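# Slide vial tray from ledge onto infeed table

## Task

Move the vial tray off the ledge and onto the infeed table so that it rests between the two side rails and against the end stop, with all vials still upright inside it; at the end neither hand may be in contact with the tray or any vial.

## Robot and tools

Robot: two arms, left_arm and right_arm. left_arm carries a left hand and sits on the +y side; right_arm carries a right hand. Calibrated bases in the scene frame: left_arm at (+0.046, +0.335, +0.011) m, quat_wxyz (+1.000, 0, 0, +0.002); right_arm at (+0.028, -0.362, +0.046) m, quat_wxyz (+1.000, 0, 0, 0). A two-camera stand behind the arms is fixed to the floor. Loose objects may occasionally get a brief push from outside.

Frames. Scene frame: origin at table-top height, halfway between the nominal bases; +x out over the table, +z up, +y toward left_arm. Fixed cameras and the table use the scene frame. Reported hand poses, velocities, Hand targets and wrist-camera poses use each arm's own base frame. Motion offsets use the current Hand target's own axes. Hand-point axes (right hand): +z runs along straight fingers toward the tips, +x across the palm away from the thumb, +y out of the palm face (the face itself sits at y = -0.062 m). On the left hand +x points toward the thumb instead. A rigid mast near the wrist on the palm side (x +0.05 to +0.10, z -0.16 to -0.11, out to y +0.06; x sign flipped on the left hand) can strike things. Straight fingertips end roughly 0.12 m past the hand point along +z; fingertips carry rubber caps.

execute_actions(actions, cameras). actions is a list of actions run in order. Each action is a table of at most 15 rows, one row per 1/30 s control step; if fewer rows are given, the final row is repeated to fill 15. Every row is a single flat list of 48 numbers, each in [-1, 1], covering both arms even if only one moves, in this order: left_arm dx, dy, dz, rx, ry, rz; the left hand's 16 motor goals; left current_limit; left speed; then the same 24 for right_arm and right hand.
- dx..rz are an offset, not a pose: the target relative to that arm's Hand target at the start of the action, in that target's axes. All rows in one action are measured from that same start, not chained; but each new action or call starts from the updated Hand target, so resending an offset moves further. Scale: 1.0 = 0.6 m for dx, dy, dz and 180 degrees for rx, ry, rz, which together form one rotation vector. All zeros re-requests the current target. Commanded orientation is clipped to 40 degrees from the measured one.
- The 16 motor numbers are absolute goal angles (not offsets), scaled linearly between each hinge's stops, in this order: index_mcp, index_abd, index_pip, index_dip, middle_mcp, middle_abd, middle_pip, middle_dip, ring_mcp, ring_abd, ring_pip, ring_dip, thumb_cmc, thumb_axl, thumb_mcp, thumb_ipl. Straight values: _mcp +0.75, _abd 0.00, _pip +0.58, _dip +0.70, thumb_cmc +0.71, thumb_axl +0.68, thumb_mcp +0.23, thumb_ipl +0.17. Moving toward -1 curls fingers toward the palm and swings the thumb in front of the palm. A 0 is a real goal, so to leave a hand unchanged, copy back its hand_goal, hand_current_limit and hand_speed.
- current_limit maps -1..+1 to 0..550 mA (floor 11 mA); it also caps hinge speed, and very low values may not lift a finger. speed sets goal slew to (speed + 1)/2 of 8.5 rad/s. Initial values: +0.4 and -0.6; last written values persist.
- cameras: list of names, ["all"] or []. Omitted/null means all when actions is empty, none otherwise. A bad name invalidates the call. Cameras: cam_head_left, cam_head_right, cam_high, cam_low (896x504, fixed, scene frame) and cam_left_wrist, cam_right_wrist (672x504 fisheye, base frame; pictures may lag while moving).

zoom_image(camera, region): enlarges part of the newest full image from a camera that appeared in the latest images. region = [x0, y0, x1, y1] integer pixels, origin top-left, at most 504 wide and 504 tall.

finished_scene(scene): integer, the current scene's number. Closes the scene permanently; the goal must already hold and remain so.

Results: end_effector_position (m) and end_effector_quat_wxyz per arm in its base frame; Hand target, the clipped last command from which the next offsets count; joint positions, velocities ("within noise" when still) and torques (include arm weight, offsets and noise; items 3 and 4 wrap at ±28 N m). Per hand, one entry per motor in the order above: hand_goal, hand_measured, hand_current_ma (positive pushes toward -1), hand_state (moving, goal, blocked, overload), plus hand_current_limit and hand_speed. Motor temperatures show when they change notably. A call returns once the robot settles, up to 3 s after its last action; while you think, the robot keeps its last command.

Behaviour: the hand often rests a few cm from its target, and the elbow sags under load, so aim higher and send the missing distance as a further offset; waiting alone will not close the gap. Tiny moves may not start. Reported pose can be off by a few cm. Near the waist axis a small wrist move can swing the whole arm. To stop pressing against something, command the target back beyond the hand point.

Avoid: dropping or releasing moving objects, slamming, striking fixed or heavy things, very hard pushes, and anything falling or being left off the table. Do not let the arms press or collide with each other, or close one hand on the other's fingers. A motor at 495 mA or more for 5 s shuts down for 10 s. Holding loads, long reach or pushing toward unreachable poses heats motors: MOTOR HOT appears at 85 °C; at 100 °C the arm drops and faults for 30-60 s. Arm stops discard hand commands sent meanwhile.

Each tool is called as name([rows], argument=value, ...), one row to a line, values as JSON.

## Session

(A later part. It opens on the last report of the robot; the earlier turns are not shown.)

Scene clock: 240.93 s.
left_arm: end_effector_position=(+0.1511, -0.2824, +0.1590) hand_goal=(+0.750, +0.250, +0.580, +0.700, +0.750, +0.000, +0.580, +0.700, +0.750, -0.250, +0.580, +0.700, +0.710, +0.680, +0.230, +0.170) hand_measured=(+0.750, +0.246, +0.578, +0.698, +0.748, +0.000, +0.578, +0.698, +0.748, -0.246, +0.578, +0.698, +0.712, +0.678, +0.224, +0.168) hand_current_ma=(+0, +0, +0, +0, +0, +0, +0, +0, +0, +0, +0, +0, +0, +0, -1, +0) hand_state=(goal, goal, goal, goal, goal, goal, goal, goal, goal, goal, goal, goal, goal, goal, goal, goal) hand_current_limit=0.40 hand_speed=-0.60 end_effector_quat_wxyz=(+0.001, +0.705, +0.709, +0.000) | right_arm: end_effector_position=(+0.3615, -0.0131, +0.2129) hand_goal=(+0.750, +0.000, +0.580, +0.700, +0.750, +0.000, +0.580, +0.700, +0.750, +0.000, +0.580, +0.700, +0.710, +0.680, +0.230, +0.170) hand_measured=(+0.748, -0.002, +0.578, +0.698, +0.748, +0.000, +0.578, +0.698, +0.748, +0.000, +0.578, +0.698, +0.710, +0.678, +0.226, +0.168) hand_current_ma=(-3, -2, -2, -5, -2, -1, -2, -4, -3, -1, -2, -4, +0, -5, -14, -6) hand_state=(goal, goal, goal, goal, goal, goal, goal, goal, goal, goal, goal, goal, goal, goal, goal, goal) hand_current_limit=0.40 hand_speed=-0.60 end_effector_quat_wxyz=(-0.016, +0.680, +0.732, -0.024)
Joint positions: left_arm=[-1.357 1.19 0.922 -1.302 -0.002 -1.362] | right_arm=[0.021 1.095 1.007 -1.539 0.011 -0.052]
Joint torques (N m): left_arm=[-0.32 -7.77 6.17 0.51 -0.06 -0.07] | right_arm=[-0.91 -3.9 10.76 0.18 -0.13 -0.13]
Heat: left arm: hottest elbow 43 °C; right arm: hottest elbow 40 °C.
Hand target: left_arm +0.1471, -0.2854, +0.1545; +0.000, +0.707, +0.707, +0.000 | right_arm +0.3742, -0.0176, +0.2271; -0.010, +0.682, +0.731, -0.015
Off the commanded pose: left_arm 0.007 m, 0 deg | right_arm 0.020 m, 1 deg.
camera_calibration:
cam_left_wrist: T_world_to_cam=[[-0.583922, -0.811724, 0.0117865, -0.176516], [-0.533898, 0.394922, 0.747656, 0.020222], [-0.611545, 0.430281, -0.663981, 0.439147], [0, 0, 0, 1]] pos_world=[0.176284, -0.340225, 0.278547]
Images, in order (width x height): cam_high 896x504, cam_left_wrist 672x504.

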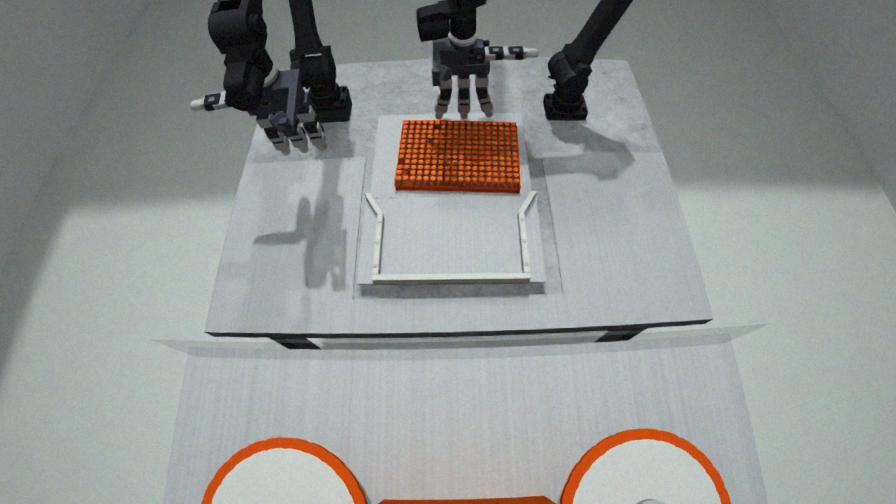

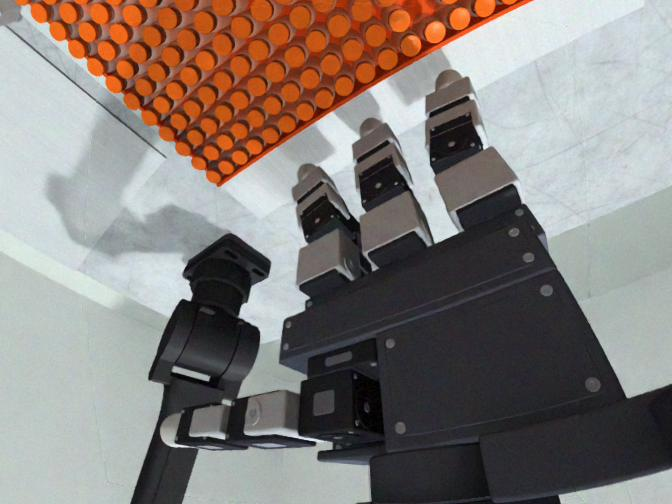

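execute_actions([
  [[0,0.03,0,0,0,0,0.75,0.25,0.58,0.7,0.75,0,0.58,0.7,0.75,-0.25,0.58,0.7,0.71,0.68,0.23,0.17,0.4,-0.6,0,0,0,0,0,0,0.75,0,0.58,0.7,0.75,0,0.58,0.7,0.75,0,0.58,0.7,0.71,0.68,0.23,0.17,0.4,-0.6]],
], cameras=["cam_high","cam_left_wrist"])

zoom_image(camera="cam_left_wrist", region=[250, 30, 500, 220])

Scene clock: 246.20 s.
left_arm: end_effector_position=(+0.1594, -0.2826, +0.1561) hand_goal=(+0.750, +0.250, +0.580, +0.700, +0.750, +0.000, +0.580, +0.700, +0.750, -0.250, +0.580, +0.700, +0.710, +0.680, +0.230, +0.170) hand_measured=(+0.750, +0.246, +0.578, +0.698, +0.748, +0.000, +0.578, +0.698, +0.748, -0.246, +0.578, +0.698, +0.712, +0.678, +0.224, +0.168) hand_current_ma=(+0, +0, +0, +0, +0, +0, +0, +0, +0, +0, +0, +0, +0, +0, -1, +0) hand_state=(goal, goal, goal, goal, goal, goal, goal, goal, goal, goal, goal, goal, goal, goal, goal, goal) hand_current_limit=0.40 hand_speed=-0.60 end_effector_quat_wxyz=(-0.002, +0.710, +0.704, +0.002) | right_arm: end_effector_position=(+0.3615, -0.0131, +0.2129) hand_goal=(+0.750, +0.000, +0.580, +0.700, +0.750, +0.000, +0.580, +0.700, +0.750, +0.000, +0.580, +0.700, +0.710, +0.680, +0.230, +0.170) hand_measured=(+0.748, -0.002, +0.578, +0.698, +0.748, +0.000, +0.578, +0.698, +0.748, +0.000, +0.578, +0.698, +0.710, +0.678, +0.226, +0.168) hand_current_ma=(-3, -2, -2, -5, -2, -1, -2, -4, -3, -1, -2, -4, +0, -5, -14, -6) hand_state=(goal, goal, goal, goal, goal, goal, goal, goal, goal, goal, goal, goal, goal, goal, goal, goal) hand_current_limit=0.40 hand_speed=-0.60 end_effector_quat_wxyz=(-0.016, +0.680, +0.732, -0.024)
Joint positions: left_arm=[-1.331 1.2 0.922 -1.3 -0.002 -1.323] | right_arm=[0.021 1.095 1.007 -1.539 0.011 -0.052]
Joint torques (N m): left_arm=[1.79 -7.59 6.78 0.51 -0.09 0.11] | right_arm=[-0.73 -3.55 10.92 0.12 -0.14 -0.12]
Heat: left arm: hottest elbow 43 °C; right arm: hottest elbow 40 °C.
Hand target: left_arm +0.1650, -0.2854, +0.1546; +0.000, +0.707, +0.707, +0.000 | right_arm +0.3742, -0.0176, +0.2271; -0.010, +0.682, +0.731, -0.015
Off the commanded pose: left_arm 0.007 m, 1 deg | right_arm 0.020 m, 1 deg.
camera_calibration:
cam_left_wrist: T_world_to_cam=[[-0.594674, -0.803938, 0.00684834, -0.16698], [-0.527224, 0.396391, 0.751604, 0.0256385], [-0.606958, 0.443348, -0.659579, 0.44465], [0, 0, 0, 1]] pos_world=[0.184102, -0.34154, 0.275155]
Images, in order (width x height): cam_high 896x504, cam_left_wrist 672x504.

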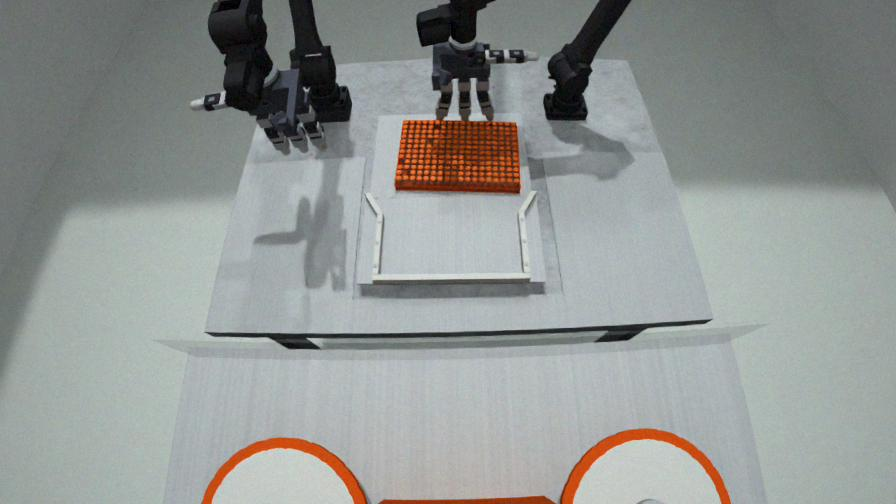

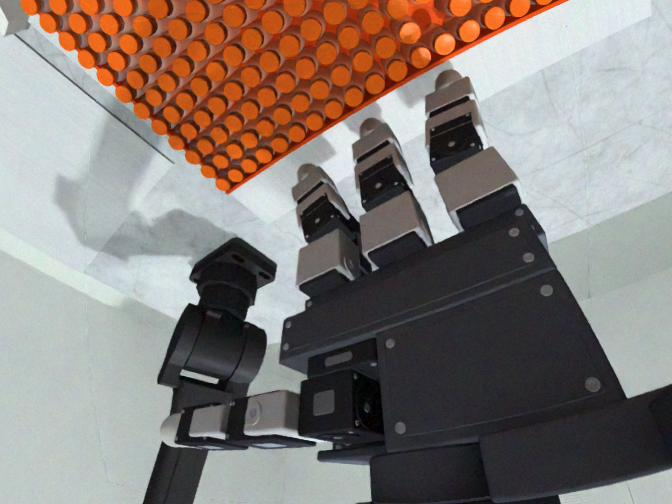

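Scaled by 2.016 from the camera's 672x504 image, which has a finer 960x720 frame.

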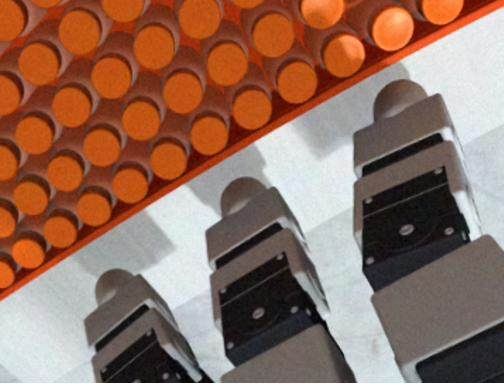

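execute_actions([
  [[0,0.025,0,0,0,0,0.75,0.25,0.58,0.7,0.75,0,0.58,0.7,0.75,-0.25,0.58,0.7,0.71,0.68,0.23,0.17,0.4,-0.6,0,0,0,0,0,0,0.75,0,0.58,0.7,0.75,0,0.58,0.7,0.75,0,0.58,0.7,0.71,0.68,0.23,0.17,0.4,-0.6]],
  [[0,0.025,0,0,0,0,0.75,0.25,0.58,0.7,0.75,0,0.58,0.7,0.75,-0.25,0.58,0.7,0.71,0.68,0.23,0.17,0.4,-0.6,0,0,0,0,0,0,0.75,0,0.58,0.7,0.75,0,0.58,0.7,0.75,0,0.58,0.7,0.71,0.68,0.23,0.17,0.4,-0.6]],
], cameras=["cam_high","cam_left_wrist"])

zoom_image(camera="cam_left_wrist", region=[250, 30, 500, 220])

zoom_image(camera="cam_high", region=[350, 80, 570, 300])

Scene clock: 258.70 s.
left_arm: end_effector_position=(+0.1814, -0.2788, +0.1519) hand_goal=(+0.750, +0.250, +0.580, +0.700, +0.750, +0.000, +0.580, +0.700, +0.750, -0.250, +0.580, +0.700, +0.710, +0.680, +0.230, +0.170) hand_measured=(+0.750, +0.246, +0.578, +0.698, +0.772, -0.006, +0.596, +0.708, +0.768, -0.250, +0.588, +0.700, +0.710, +0.678, +0.224, +0.168) hand_current_ma=(+0, +0, +0, +0, +13, -1, +6, +1, +7, +0, +1, +0, +0, +0, -1, +0) hand_state=(goal, goal, goal, goal, blocked, goal, goal, goal, goal, goal, goal, goal, goal, goal, goal, goal) hand_current_limit=0.40 hand_speed=-0.60 end_effector_quat_wxyz=(-0.009, +0.715, +0.699, -0.002) | right_arm: end_effector_position=(+0.3615, -0.0131, +0.2129) hand_goal=(+0.750, +0.000, +0.580, +0.700, +0.750, +0.000, +0.580, +0.700, +0.750, +0.000, +0.580, +0.700, +0.710, +0.680, +0.230, +0.170) hand_measured=(+0.748, -0.002, +0.578, +0.698, +0.748, +0.000, +0.578, +0.698, +0.748, +0.000, +0.578, +0.698, +0.710, +0.678, +0.226, +0.168) hand_current_ma=(-3, -2, -2, -5, -2, -1, -2, -4, -3, -1, -2, -4, +0, -5, -14, -6) hand_state=(goal, goal, goal, goal, goal, goal, goal, goal, goal, goal, goal, goal, goal, goal, goal, goal) hand_current_limit=0.40 hand_speed=-0.60 end_effector_quat_wxyz=(-0.016, +0.680, +0.732, -0.024)
Joint positions: left_arm=[-1.253 1.21 0.922 -1.297 0.011 -1.23] | right_arm=[0.021 1.095 1.007 -1.539 0.011 -0.052]
Joint torques (N m): left_arm=[2.78 -6.83 8.17 0.42 -0.54 0.01] | right_arm=[-0.44 -3.37 10.76 0.09 -0.13 -0.11]
Heat: left arm: hottest elbow 43 °C; right arm: hottest elbow 41 °C.
Hand target: left_arm +0.1951, -0.2854, +0.1546; +0.000, +0.707, +0.707, +0.000 | right_arm +0.3742, -0.0176, +0.2271; -0.010, +0.682, +0.731, -0.015
Off the commanded pose: left_arm 0.015 m, 2 deg | right_arm 0.020 m, 1 deg.
camera_calibration:
cam_left_wrist: T_world_to_cam=[[-0.606945, -0.79463, 0.0134792, -0.14707], [-0.509796, 0.402286, 0.760444, 0.0360279], [-0.609693, 0.454676, -0.649264, 0.455692], [0, 0, 0, 1]] pos_world=[0.206936, -0.338552, 0.27045]
Images, in order (width x height): cam_high 896x504, cam_left_wrist 672x504.

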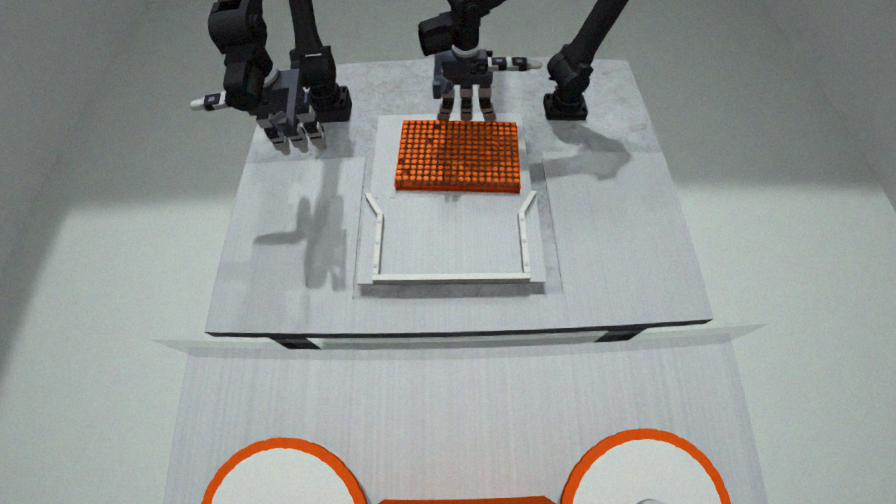

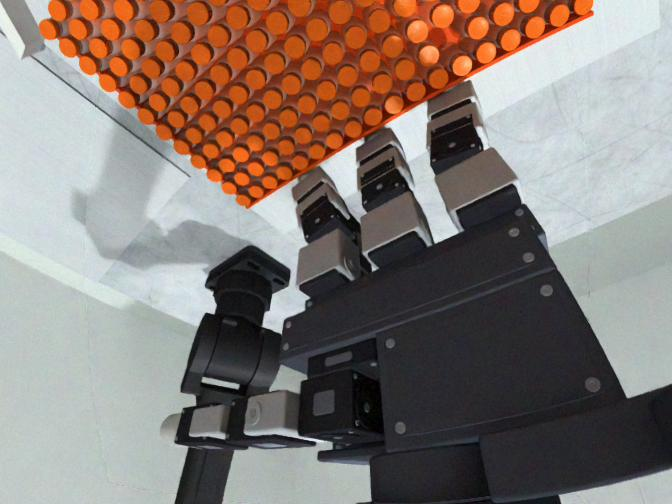

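Scaled by 2.016 from the camera's 672x504 image, which has a finer 960x720 frame.

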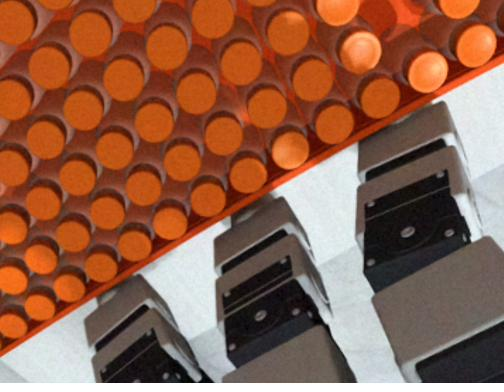

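Scaled by 2.291 from the camera's 896x504 image, which has a finer 1280x720 frame.

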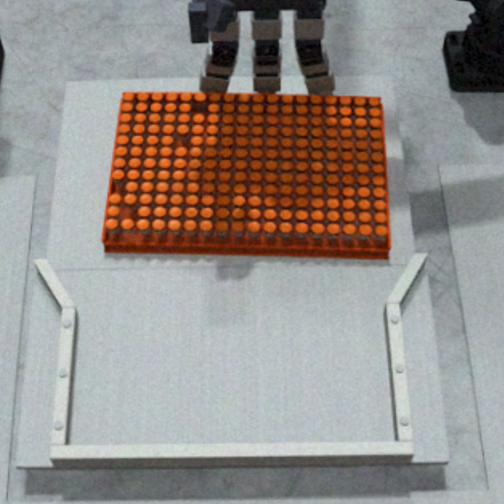

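execute_actions([
  [[0,0.025,-0.007,0,0,0,0.75,0.25,0.58,0.7,0.75,0,0.58,0.7,0.75,-0.25,0.58,0.7,0.71,0.68,0.23,0.17,0.4,-0.6,0,0,0,0,0,0,0.75,0,0.58,0.7,0.75,0,0.58,0.7,0.75,0,0.58,0.7,0.71,0.68,0.23,0.17,0.4,-0.6]],
  [[0,0.025,0,0,0,0,0.75,0.25,0.58,0.7,0.75,0,0.58,0.7,0.75,-0.25,0.58,0.7,0.71,0.68,0.23,0.17,0.4,-0.6,0,0,0,0,0,0,0.75,0,0.58,0.7,0.75,0,0.58,0.7,0.75,0,0.58,0.7,0.71,0.68,0.23,0.17,0.4,-0.6]],
], cameras=["cam_high","cam_left_wrist"])

zoom_image(camera="cam_high", region=[350, 80, 570, 300])

Scene clock: 267.47 s.
left_arm: end_effector_position=(+0.1957, -0.2801, +0.1484) hand_goal=(+0.750, +0.250, +0.580, +0.700, +0.750, +0.000, +0.580, +0.700, +0.750, -0.250, +0.580, +0.700, +0.710, +0.680, +0.230, +0.170) hand_measured=(+0.794, +0.250, +0.600, +0.706, +0.794, -0.004, +0.610, +0.712, +0.806, -0.252, +0.606, +0.706, +0.710, +0.678, +0.224, +0.168) hand_current_ma=(+41, +0, +8, +1, +43, +0, +18, +4, +67, +0, +13, +1, +0, +0, -1, +0) hand_state=(blocked, goal, goal, goal, blocked, goal, blocked, goal, blocked, goal, blocked, goal, goal, goal, goal, goal) hand_current_limit=0.40 hand_speed=-0.60 end_effector_quat_wxyz=(-0.019, +0.722, +0.692, -0.015) | right_arm: end_effector_position=(+0.3615, -0.0131, +0.2129) hand_goal=(+0.750, +0.000, +0.580, +0.700, +0.750, +0.000, +0.580, +0.700, +0.750, +0.000, +0.580, +0.700, +0.710, +0.680, +0.230, +0.170) hand_measured=(+0.748, -0.002, +0.578, +0.698, +0.748, +0.000, +0.578, +0.698, +0.748, +0.000, +0.578, +0.698, +0.710, +0.678, +0.226, +0.168) hand_current_ma=(-3, -2, -2, -5, -2, -1, -2, -4, -3, -1, -2, -4, +0, -5, -14, -6) hand_state=(goal, goal, goal, goal, goal, goal, goal, goal, goal, goal, goal, goal, goal, goal, goal, goal) hand_current_limit=0.40 hand_speed=-0.60 end_effector_quat_wxyz=(-0.016, +0.680, +0.732, -0.024)
Joint positions: left_arm=[-1.195 1.229 0.936 -1.301 0.041 -1.152] | right_arm=[0.021 1.095 1.007 -1.539 0.011 -0.052]
Joint torques (N m): left_arm=[4.6 -6.59 9.46 0.32 -1.65 0.05] | right_arm=[-0.62 -3.72 10.88 0.24 -0.1 -0.11]
Heat: left arm: hottest elbow 43 °C; right arm: hottest elbow 41 °C.
Hand target: left_arm +0.2250, -0.2854, +0.1588; +0.000, +0.707, +0.707, +0.000 | right_arm +0.3742, -0.0176, +0.2271; -0.010, +0.682, +0.731, -0.015
Off the commanded pose: left_arm 0.032 m, 4 deg | right_arm 0.020 m, 1 deg.
camera_calibration:
cam_left_wrist: T_world_to_cam=[[-0.621012, -0.782958, 0.0363388, -0.136749], [-0.476931, 0.414262, 0.775193, 0.0412863], [-0.621997, 0.464073, -0.630679, 0.46499], [0, 0, 0, 1]] pos_world=[0.22399, -0.339961, 0.266224]
Images, in order (width x height): cam_high 896x504, cam_left_wrist 672x504.

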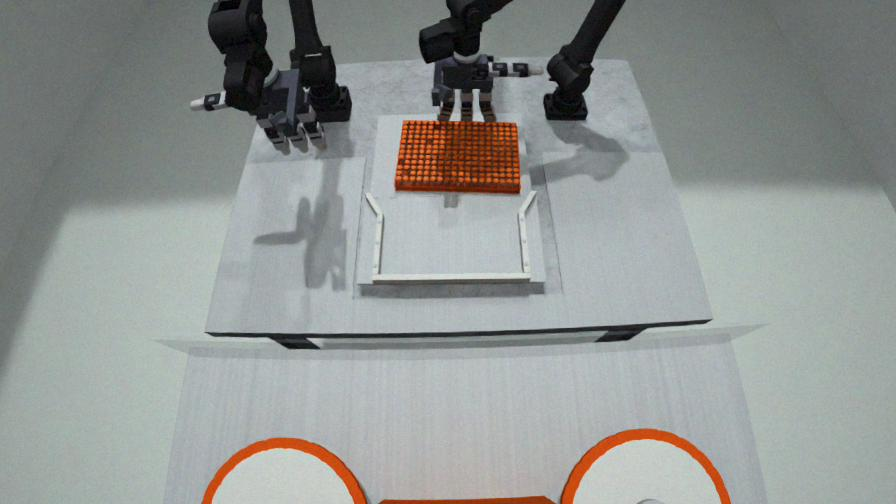

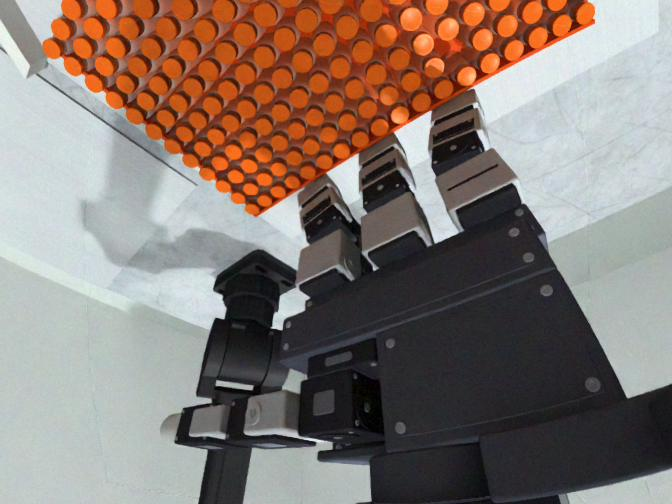

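Scaled by 2.291 from the camera's 896x504 image, which has a finer 1280x720 frame.

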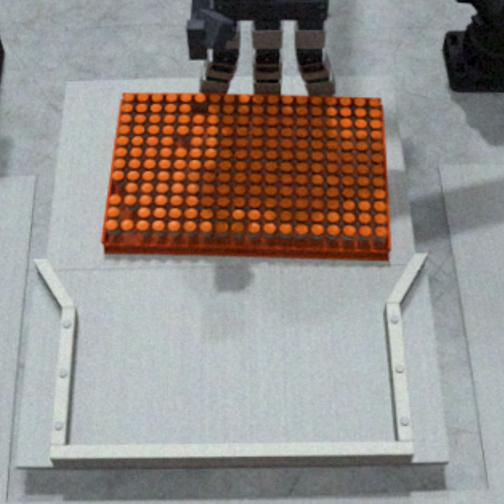

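execute_actions([
  [[0,-0.13,0,0,0,0,0.75,0.25,0.58,0.7,0.75,0,0.58,0.7,0.75,-0.25,0.58,0.7,0.71,0.68,0.23,0.17,0.4,-0.6,0,0,0,0,0,0,0.75,0,0.58,0.7,0.75,0,0.58,0.7,0.75,0,0.58,0.7,0.71,0.68,0.23,0.17,0.4,-0.6]],
  [[0,0,-0.1,0,0,0,0.2,0.25,0.58,0.7,0.2,0,0.58,0.7,0.2,-0.25,0.58,0.7,0.71,0.68,0.23,0.17,0.4,-0.6,0,0,0,0,0,0,0.75,0,0.58,0.7,0.75,0,0.58,0.7,0.75,0,0.58,0.7,0.71,0.68,0.23,0.17,0.4,-0.6]],
  [[0,-0.11,-0.1,0,0,0,-0.48,0.25,0.58,0.7,-0.48,0,0.58,0.7,-0.48,-0.25,0.58,0.7,0.71,0.68,0.23,0.17,0.4,-0.6,0,0,0,0,0,0,0.75,0,0.58,0.7,0.75,0,0.58,0.7,0.75,0,0.58,0.7,0.71,0.68,0.23,0.17,0.4,-0.6]],
  [[0,-0.11,0,0,0,0,-0.48,0.25,0.58,0.7,-0.48,0,0.58,0.7,-0.48,-0.25,0.58,0.7,0.71,0.68,0.23,0.17,0.4,-0.6,0,0,0,0,0,0,0.75,0,0.58,0.7,0.75,0,0.58,0.7,0.75,0,0.58,0.7,0.71,0.68,0.23,0.17,0.4,-0.6]],
  [[0,0,0,0,0,0,-0.48,0.25,0.58,0.7,-0.48,0,0.58,0.7,-0.48,-0.25,0.58,0.7,0.71,0.68,0.23,0.17,0.4,-0.6,0,0,0,0,0,0,0.75,0,0.58,0.7,0.75,0,0.58,0.7,0.75,0,0.58,0.7,0.71,0.68,0.23,0.17,0.4,-0.6]],
], cameras=["cam_high","cam_left_wrist","cam_head_left"])

zoom_image(camera="cam_high", region=[350, 20, 570, 240])

Scene clock: 318.23 s.
left_arm: end_effector_position=(+0.0209, -0.2744, +0.2617) hand_goal=(-0.480, +0.250, +0.580, +0.700, -0.480, +0.000, +0.580, +0.700, -0.480, -0.250, +0.580, +0.700, +0.710, +0.680, +0.230, +0.170) hand_measured=(-0.458, +0.250, +0.582, +0.704, -0.458, -0.002, +0.584, +0.704, -0.458, -0.246, +0.584, +0.704, +0.710, +0.678, +0.224, +0.168) hand_current_ma=(+11, +0, +0, +0, +11, +0, +1, +0, +12, +0, +0, +0, +0, +0, -1, +0) hand_state=(blocked, goal, goal, goal, blocked, goal, goal, goal, blocked, goal, goal, goal, goal, goal, goal, goal) hand_current_limit=0.40 hand_speed=-0.60 end_effector_quat_wxyz=(-0.010, +0.705, +0.709, +0.012) | right_arm: end_effector_position=(+0.3615, -0.0131, +0.2129) hand_goal=(+0.750, +0.000, +0.580, +0.700, +0.750, +0.000, +0.580, +0.700, +0.750, +0.000, +0.580, +0.700, +0.710, +0.680, +0.230, +0.170) hand_measured=(+0.748, -0.002, +0.578, +0.698, +0.748, +0.000, +0.578, +0.698, +0.748, +0.000, +0.578, +0.698, +0.710, +0.678, +0.226, +0.168) hand_current_ma=(-3, -2, -2, -5, -2, -1, -2, -4, -3, -1, -2, -4, +0, -5, -14, -6) hand_state=(goal, goal, goal, goal, goal, goal, goal, goal, goal, goal, goal, goal, goal, goal, goal, goal) hand_current_limit=0.40 hand_speed=-0.60 end_effector_quat_wxyz=(-0.016, +0.680, +0.732, -0.024)
Joint positions: left_arm=[-1.779 1.153 1.163 -1.613 0.004 -1.784] | right_arm=[0.021 1.095 1.007 -1.539 0.011 -0.052]
Joint torques (N m): left_arm=[-0.26 -7.24 10.43 -0.43 -0.43 -0.13] | right_arm=[-0.67 -3.66 10.82 0.32 -0.12 -0.09]
Heat: left arm: hottest elbow 46 °C; right arm: hottest elbow 42 °C.
Hand target: left_arm +0.0150, -0.2852, +0.2787; +0.000, +0.707, +0.707, +0.000 | right_arm +0.3742, -0.0176, +0.2271; -0.010, +0.682, +0.731, -0.015
Off the commanded pose: left_arm 0.021 m, 2 deg | right_arm 0.020 m, 1 deg.
camera_calibration:
cam_left_wrist: T_world_to_cam=[[-0.584484, -0.811256, -0.0155686, -0.239845], [-0.534411, 0.370447, 0.75972, -0.139164], [-0.61056, 0.452365, -0.650064, 0.426723], [0, 0, 0, 1]] pos_world=[0.0459834, -0.336057, 0.379389]
Images, in order (width x height): cam_head_left 896x504, cam_high 896x504, cam_left_wrist 672x504.

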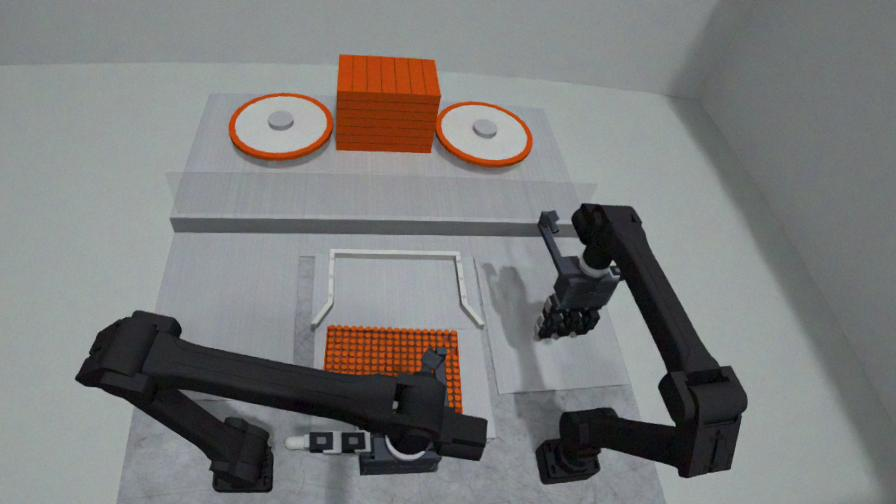

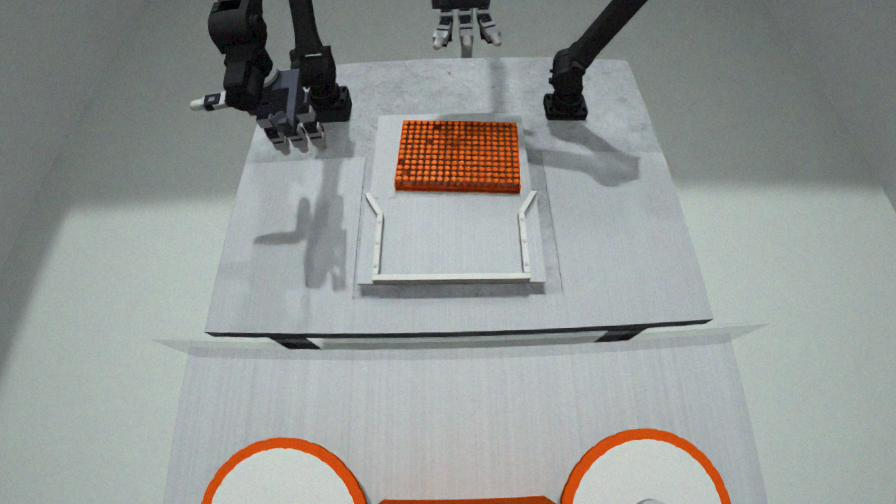

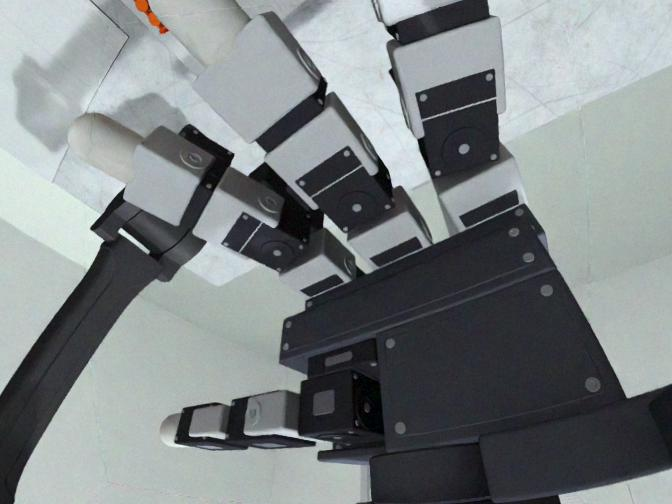

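Scaled by 2.291 from the camera's 896x504 image, which has a finer 1280x720 frame.

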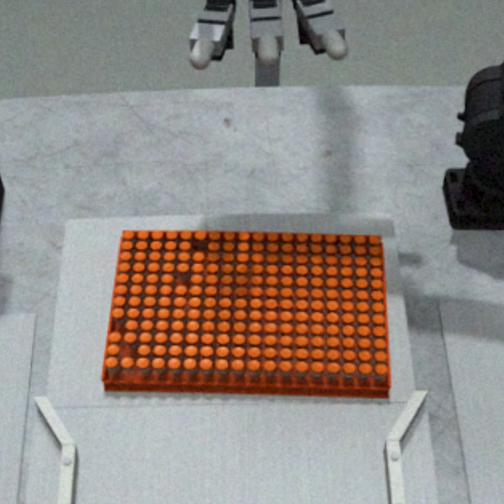

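execute_actions([
  [[0,-0.005,0.15,0,0,0,-0.5,0.25,0.58,0.7,-0.5,0,0.58,0.7,-0.5,-0.25,0.58,0.7,0.71,0.68,0.23,0.17,0.4,-0.6,0,0,0,0,0,0,0.75,0,0.58,0.7,0.75,0,0.58,0.7,0.75,0,0.58,0.7,0.71,0.68,0.23,0.17,0.4,-0.6]],
  [[0,0,0.15,0,0,0,-0.5,0.25,0.58,0.7,-0.5,0,0.58,0.7,-0.5,-0.25,0.58,0.7,0.71,0.68,0.23,0.17,0.4,-0.6,0,0,0,0,0,0,0.75,0,0.58,0.7,0.75,0,0.58,0.7,0.75,0,0.58,0.7,0.71,0.68,0.23,0.17,0.4,-0.6]],
], cameras=["cam_high","cam_left_wrist","cam_head_left"])

zoom_image(camera="cam_high", region=[380, 50, 540, 160])

Scene clock: 326.13 s.
left_arm: end_effector_position=(+0.0173, -0.2819, +0.0998) hand_goal=(-0.500, +0.250, +0.580, +0.700, -0.500, +0.000, +0.580, +0.700, -0.500, -0.250, +0.580, +0.700, +0.710, +0.680, +0.230, +0.170) hand_measured=(-0.486, +0.250, +0.582, +0.704, -0.484, -0.002, +0.584, +0.704, -0.484, -0.248, +0.584, +0.704, +0.710, +0.678, +0.224, +0.168) hand_current_ma=(+6, +0, +0, +0, +6, +0, +1, +0, +7, +0, +0, +0, +0, +0, -1, +0) hand_state=(goal, goal, goal, goal, goal, goal, goal, goal, goal, goal, goal, goal, goal, goal, goal, goal) hand_current_limit=0.40 hand_speed=-0.60 end_effector_quat_wxyz=(-0.004, +0.703, +0.711, +0.003) | right_arm: end_effector_position=(+0.3615, -0.0131, +0.2129) hand_goal=(+0.750, +0.000, +0.580, +0.700, +0.750, +0.000, +0.580, +0.700, +0.750, +0.000, +0.580, +0.700, +0.710, +0.680, +0.230, +0.170) hand_measured=(+0.748, -0.002, +0.578, +0.698, +0.748, +0.000, +0.578, +0.698, +0.748, +0.000, +0.578, +0.698, +0.710, +0.678, +0.226, +0.168) hand_current_ma=(-3, -2, -2, -5, -2, -1, -2, -4, -3, -1, -2, -4, +0, -5, -14, -6) hand_state=(goal, goal, goal, goal, goal, goal, goal, goal, goal, goal, goal, goal, goal, goal, goal, goal) hand_current_limit=0.40 hand_speed=-0.60 end_effector_quat_wxyz=(-0.016, +0.680, +0.732, -0.024)
Joint positions: left_arm=[-1.784 1.261 0.815 -1.135 0.003 -1.797] | right_arm=[0.021 1.095 1.007 -1.539 0.011 -0.052]
Joint torques (N m): left_arm=[-0.73 -8.59 6.12 0.42 -0.45 -0.07] | right_arm=[-0.38 -4.13 10.88 0.13 -0.1 -0.1]
Heat: left arm: hottest elbow 47 °C; right arm: hottest elbow 42 °C.
Hand target: left_arm +0.0120, -0.2856, +0.0989; +0.001, +0.707, +0.707, -0.001 | right_arm +0.3742, -0.0176, +0.2271; -0.010, +0.682, +0.731, -0.015
Off the commanded pose: left_arm 0.006 m, 1 deg | right_arm 0.020 m, 1 deg.
camera_calibration:
cam_left_wrist: T_world_to_cam=[[-0.578322, -0.815799, 0.00401821, -0.2539], [-0.534389, 0.382542, 0.753717, -0.0112229], [-0.616419, 0.433744, -0.657186, 0.318145], [0, 0, 0, 1]] pos_world=[0.0432776, -0.340832, 0.21856]
Images, in order (width x height): cam_head_left 896x504, cam_high 896x504, cam_left_wrist 672x504.

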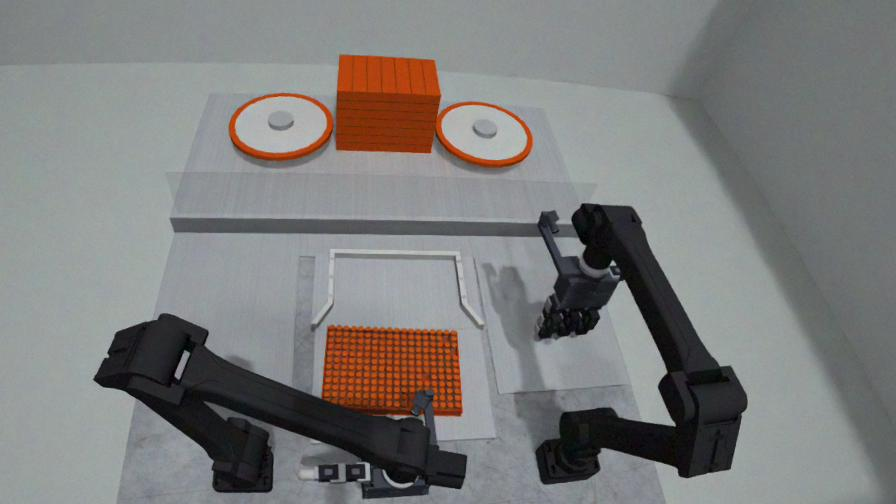

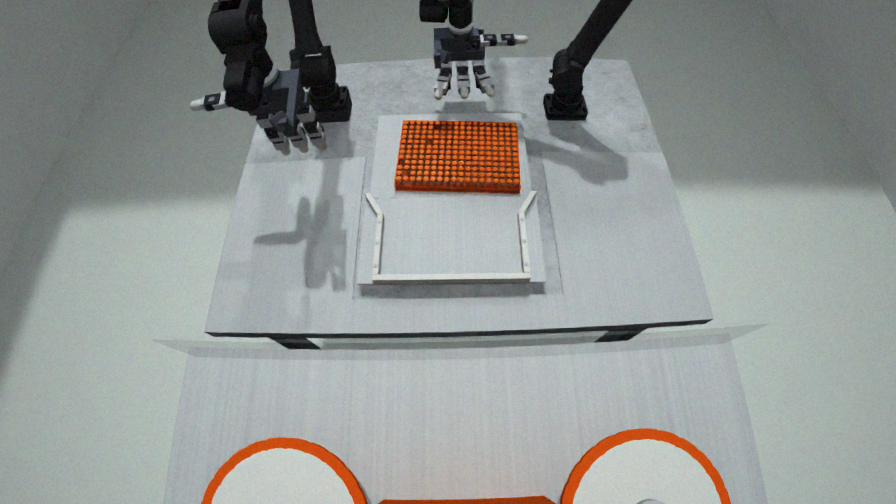

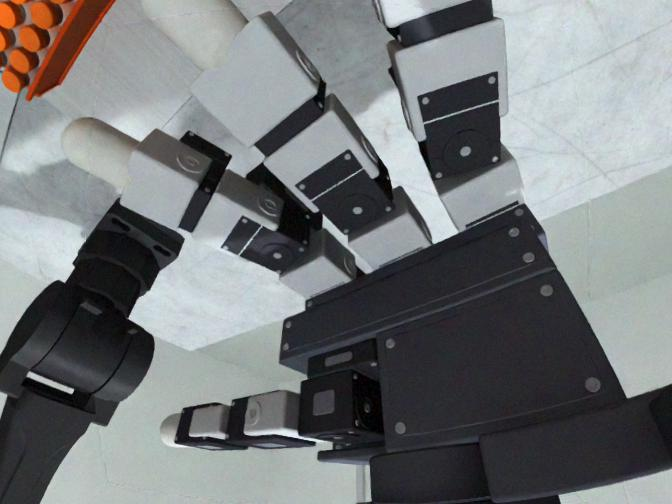

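Scaled by 3.150 from the camera's 896x504 image, which has a finer 1280x720 frame.

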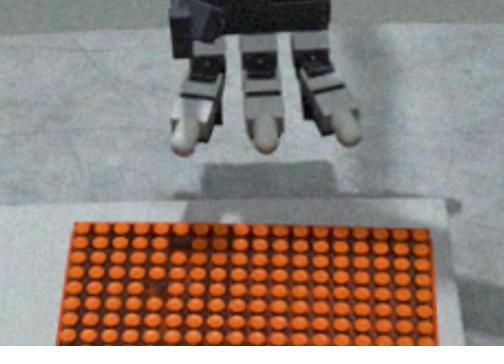

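execute_actions([
  [[0,0,0.1,0,0,0,-0.5,0.25,0.58,0.7,-0.5,0,0.58,0.7,-0.5,-0.25,0.58,0.7,0.71,0.68,0.23,0.17,0.4,-0.6,0,0,0,0,0,0,0.75,0,0.58,0.7,0.75,0,0.58,0.7,0.75,0,0.58,0.7,0.71,0.68,0.23,0.17,0.4,-0.6]],
], cameras=["cam_high","cam_left_wrist","cam_head_left"])

zoom_image(camera="cam_high", region=[380, 50, 540, 160])

zoom_image(camera="cam_head_left", region=[300, 380, 500, 504])

Scene clock: 335.67 s.
left_arm: end_effector_position=(+0.0170, -0.2824, +0.0397) hand_goal=(-0.500, +0.250, +0.580, +0.700, -0.500, +0.000, +0.580, +0.700, -0.500, -0.250, +0.580, +0.700, +0.710, +0.680, +0.230, +0.170) hand_measured=(-0.486, +0.250, +0.582, +0.704, -0.484, -0.002, +0.584, +0.704, -0.484, -0.248, +0.584, +0.704, +0.710, +0.678, +0.224, +0.168) hand_current_ma=(+6, +0, +0, +0, +6, +0, +1, +0, +7, +0, +0, +0, +0, +0, -1, +0) hand_state=(goal, goal, goal, goal, goal, goal, goal, goal, goal, goal, goal, goal, goal, goal, goal, goal) hand_current_limit=0.40 hand_speed=-0.60 end_effector_quat_wxyz=(-0.004, +0.703, +0.711, +0.003) | right_arm: end_effector_position=(+0.3615, -0.0131, +0.2129) hand_goal=(+0.750, +0.000, +0.580, +0.700, +0.750, +0.000, +0.580, +0.700, +0.750, +0.000, +0.580, +0.700, +0.710, +0.680, +0.230, +0.170) hand_measured=(+0.748, -0.002, +0.578, +0.698, +0.748, +0.000, +0.578, +0.698, +0.748, +0.000, +0.578, +0.698, +0.710, +0.678, +0.226, +0.168) hand_current_ma=(-3, -2, -2, -5, -2, -1, -2, -4, -3, -1, -2, -4, +0, -5, -14, -6) hand_state=(goal, goal, goal, goal, goal, goal, goal, goal, goal, goal, goal, goal, goal, goal, goal, goal) hand_current_limit=0.40 hand_speed=-0.60 end_effector_quat_wxyz=(-0.016, +0.680, +0.732, -0.024)
Joint positions: left_arm=[-1.785 1.361 0.721 -0.941 0.003 -1.797] | right_arm=[0.021 1.095 1.007 -1.539 0.011 -0.052]
Joint torques (N m): left_arm=[-0.5 -9.29 5.34 0.32 -0.43 -0.08] | right_arm=[-0.73 -3.9 10.84 0.12 -0.11 -0.12]
Heat: left arm: hottest elbow 45 °C; right arm: hottest elbow 43 °C.
Hand target: left_arm +0.0120, -0.2855, +0.0388; +0.000, +0.707, +0.707, +0.000 | right_arm +0.3742, -0.0176, +0.2271; -0.010, +0.682, +0.731, -0.015
Off the commanded pose: left_arm 0.006 m, 1 deg | right_arm 0.020 m, 1 deg.
camera_calibration:
cam_left_wrist: T_world_to_cam=[[-0.578894, -0.815387, 0.00509017, -0.254162], [-0.533891, 0.383746, 0.753458, 0.0344249], [-0.616313, 0.433455, -0.657476, 0.278645], [0, 0, 0, 1]] pos_world=[0.0429788, -0.341231, 0.158558]
Images, in order (width x height): cam_head_left 896x504, cam_high 896x504, cam_left_wrist 672x504.

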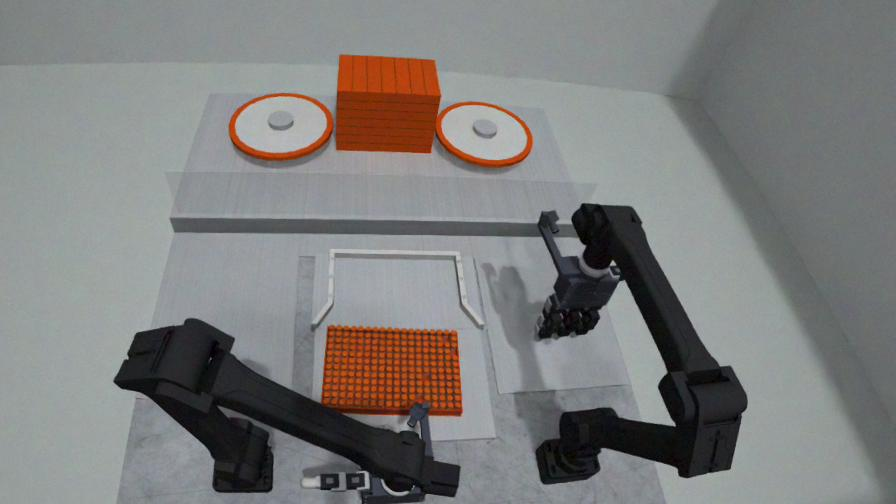

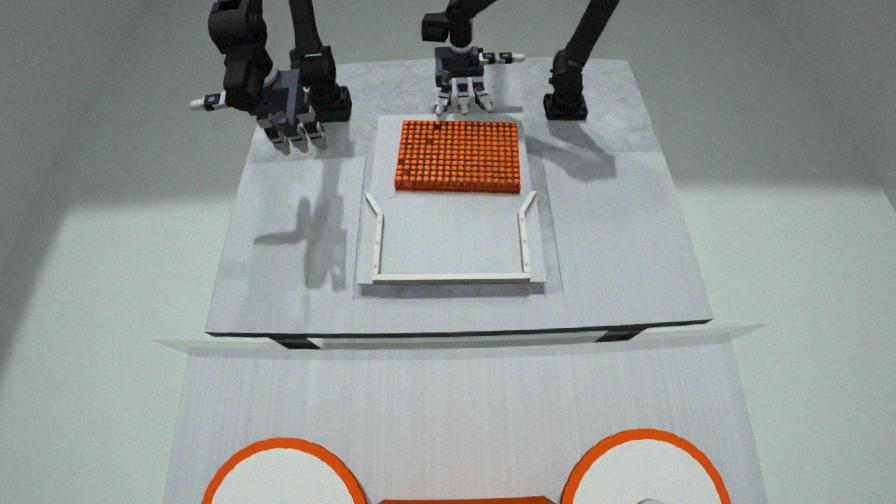

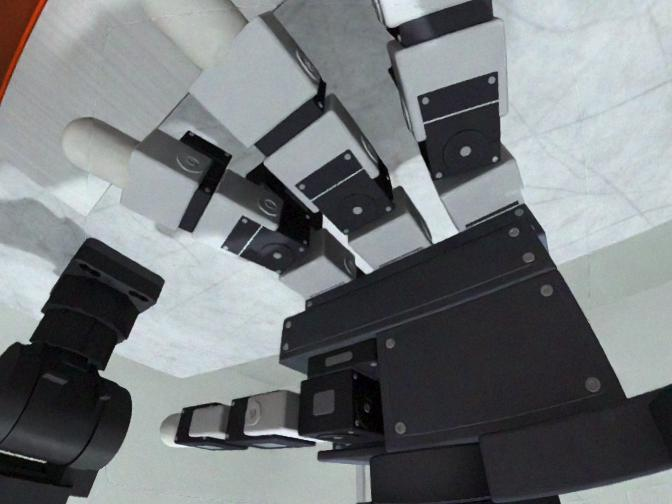

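Scaled by 3.150 from the camera's 896x504 image, which has a finer 1280x720 frame.

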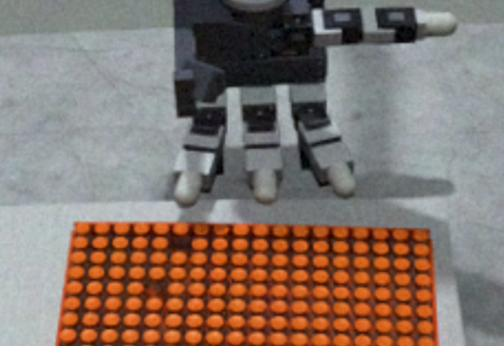

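Scaled by 2.520 from the camera's 896x504 image, which has a finer 1280x720 frame.

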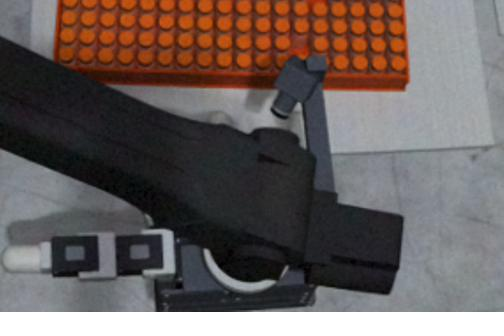

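execute_actions([
  [[-0.033,0,0.015,0,0,0,-0.5,0.25,0.58,0.7,-0.5,0,0.58,0.7,-0.5,-0.25,0.58,0.7,0.71,0.68,0.23,0.17,0.4,-0.6,0,0,0,0,0,0,0.75,0,0.58,0.7,0.75,0,0.58,0.7,0.75,0,0.58,0.7,0.71,0.68,0.23,0.17,0.4,-0.6]],
  [[0,0.03,0,0,0,0,-0.5,0.25,0.58,0.7,-0.5,0,0.58,0.7,-0.5,-0.25,0.58,0.7,0.71,0.68,0.23,0.17,0.4,-0.6,0,0,0,0,0,0,0.75,0,0.58,0.7,0.75,0,0.58,0.7,0.75,0,0.58,0.7,0.71,0.68,0.23,0.17,0.4,-0.6]],
], cameras=["cam_high","cam_left_wrist","cam_head_left"])

zoom_image(camera="cam_high", region=[380, 50, 540, 210])

zoom_image(camera="cam_head_left", region=[300, 380, 500, 504])

Scene clock: 352.90 s.
left_arm: end_effector_position=(+0.0187, -0.2848, +0.0223) hand_goal=(-0.500, +0.250, +0.580, +0.700, -0.500, +0.000, +0.580, +0.700, -0.500, -0.250, +0.580, +0.700, +0.710, +0.680, +0.230, +0.170) hand_measured=(-0.486, +0.250, +0.582, +0.704, -0.498, +0.012, +0.582, +0.704, -0.516, -0.240, +0.570, +0.696, +0.710, +0.678, +0.224, +0.168) hand_current_ma=(+6, +0, +0, +0, +0, +3, +0, +0, -7, +2, -2, +0, +0, +0, -1, +0) hand_state=(goal, goal, goal, goal, goal, goal, goal, goal, goal, goal, goal, goal, goal, goal, goal, goal) hand_current_limit=0.40 hand_speed=-0.60 end_effector_quat_wxyz=(-0.016, +0.709, +0.705, +0.015) | right_arm: end_effector_position=(+0.3615, -0.0131, +0.2129) hand_goal=(+0.750, +0.000, +0.580, +0.700, +0.750, +0.000, +0.580, +0.700, +0.750, +0.000, +0.580, +0.700, +0.710, +0.680, +0.230, +0.170) hand_measured=(+0.748, -0.002, +0.578, +0.698, +0.748, +0.000, +0.578, +0.698, +0.748, +0.000, +0.578, +0.698, +0.710, +0.678, +0.226, +0.168) hand_current_ma=(-3, -2, -2, -5, -2, -1, -2, -4, -3, -1, -2, -4, +0, -5, -14, -6) hand_state=(goal, goal, goal, goal, goal, goal, goal, goal, goal, goal, goal, goal, goal, goal, goal, goal) hand_current_limit=0.40 hand_speed=-0.60 end_effector_quat_wxyz=(-0.016, +0.680, +0.732, -0.024)
Joint positions: left_arm=[-1.777 1.422 0.721 -0.913 0.009 -1.772] | right_arm=[0.021 1.095 1.007 -1.539 0.011 -0.052]
Joint torques (N m): left_arm=[3.84 -10.17 7.06 0.29 -0.75 0.34] | right_arm=[-0.5 -3.9 10.91 0.17 -0.1 -0.11]
Heat: left arm: hottest elbow 44 °C; right arm: hottest elbow 43 °C.
Hand target: left_arm +0.0300, -0.3054, +0.0298; +0.000, +0.707, +0.707, +0.000 | right_arm +0.3742, -0.0176, +0.2271; -0.010, +0.682, +0.731, -0.015
Off the commanded pose: left_arm 0.025 m, 3 deg | right_arm 0.020 m, 1 deg.
camera_calibration:
cam_left_wrist: T_world_to_cam=[[-0.592363, -0.805343, -0.0230125, -0.251372], [-0.52797, 0.366452, 0.766134, 0.0440378], [-0.608567, 0.465979, -0.642269, 0.278116], [0, 0, 0, 1]] pos_world=[0.0435991, -0.348174, 0.139102]
Images, in order (width x height): cam_head_left 896x504, cam_high 896x504, cam_left_wrist 672x504.

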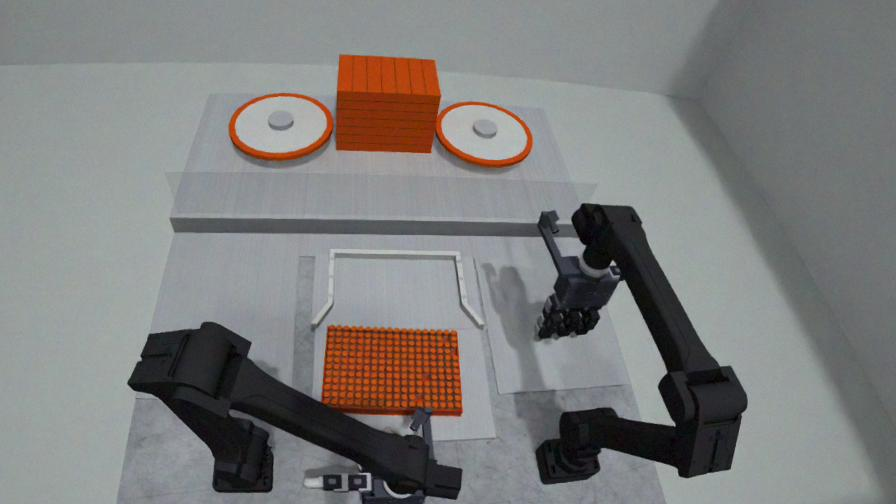

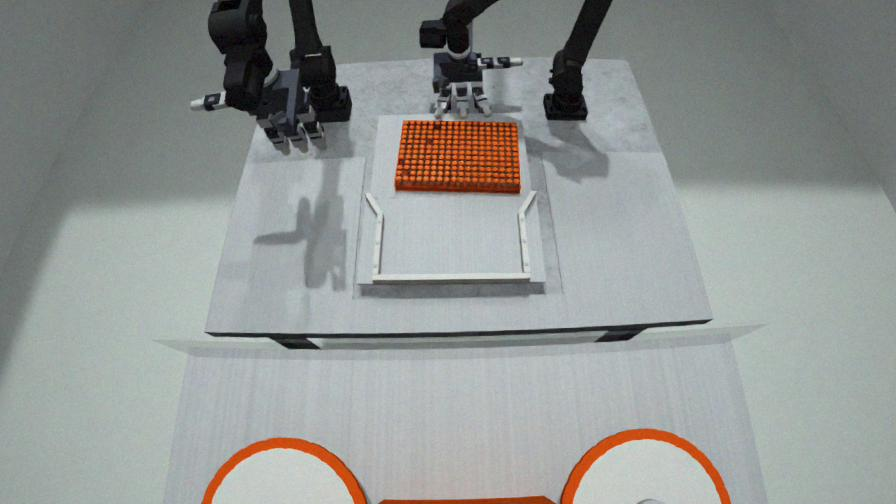

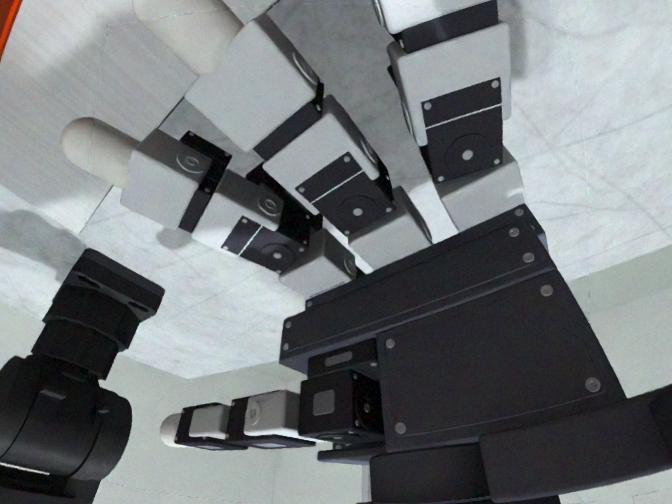

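Scaled by 3.150 from the camera's 896x504 image, which has a finer 1280x720 frame.

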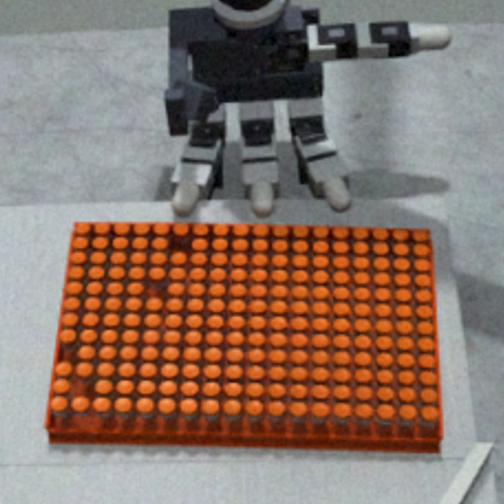

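Scaled by 2.520 from the camera's 896x504 image, which has a finer 1280x720 frame.

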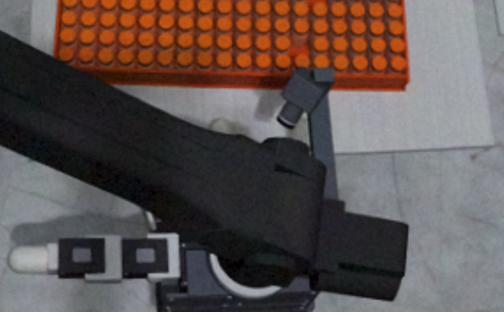

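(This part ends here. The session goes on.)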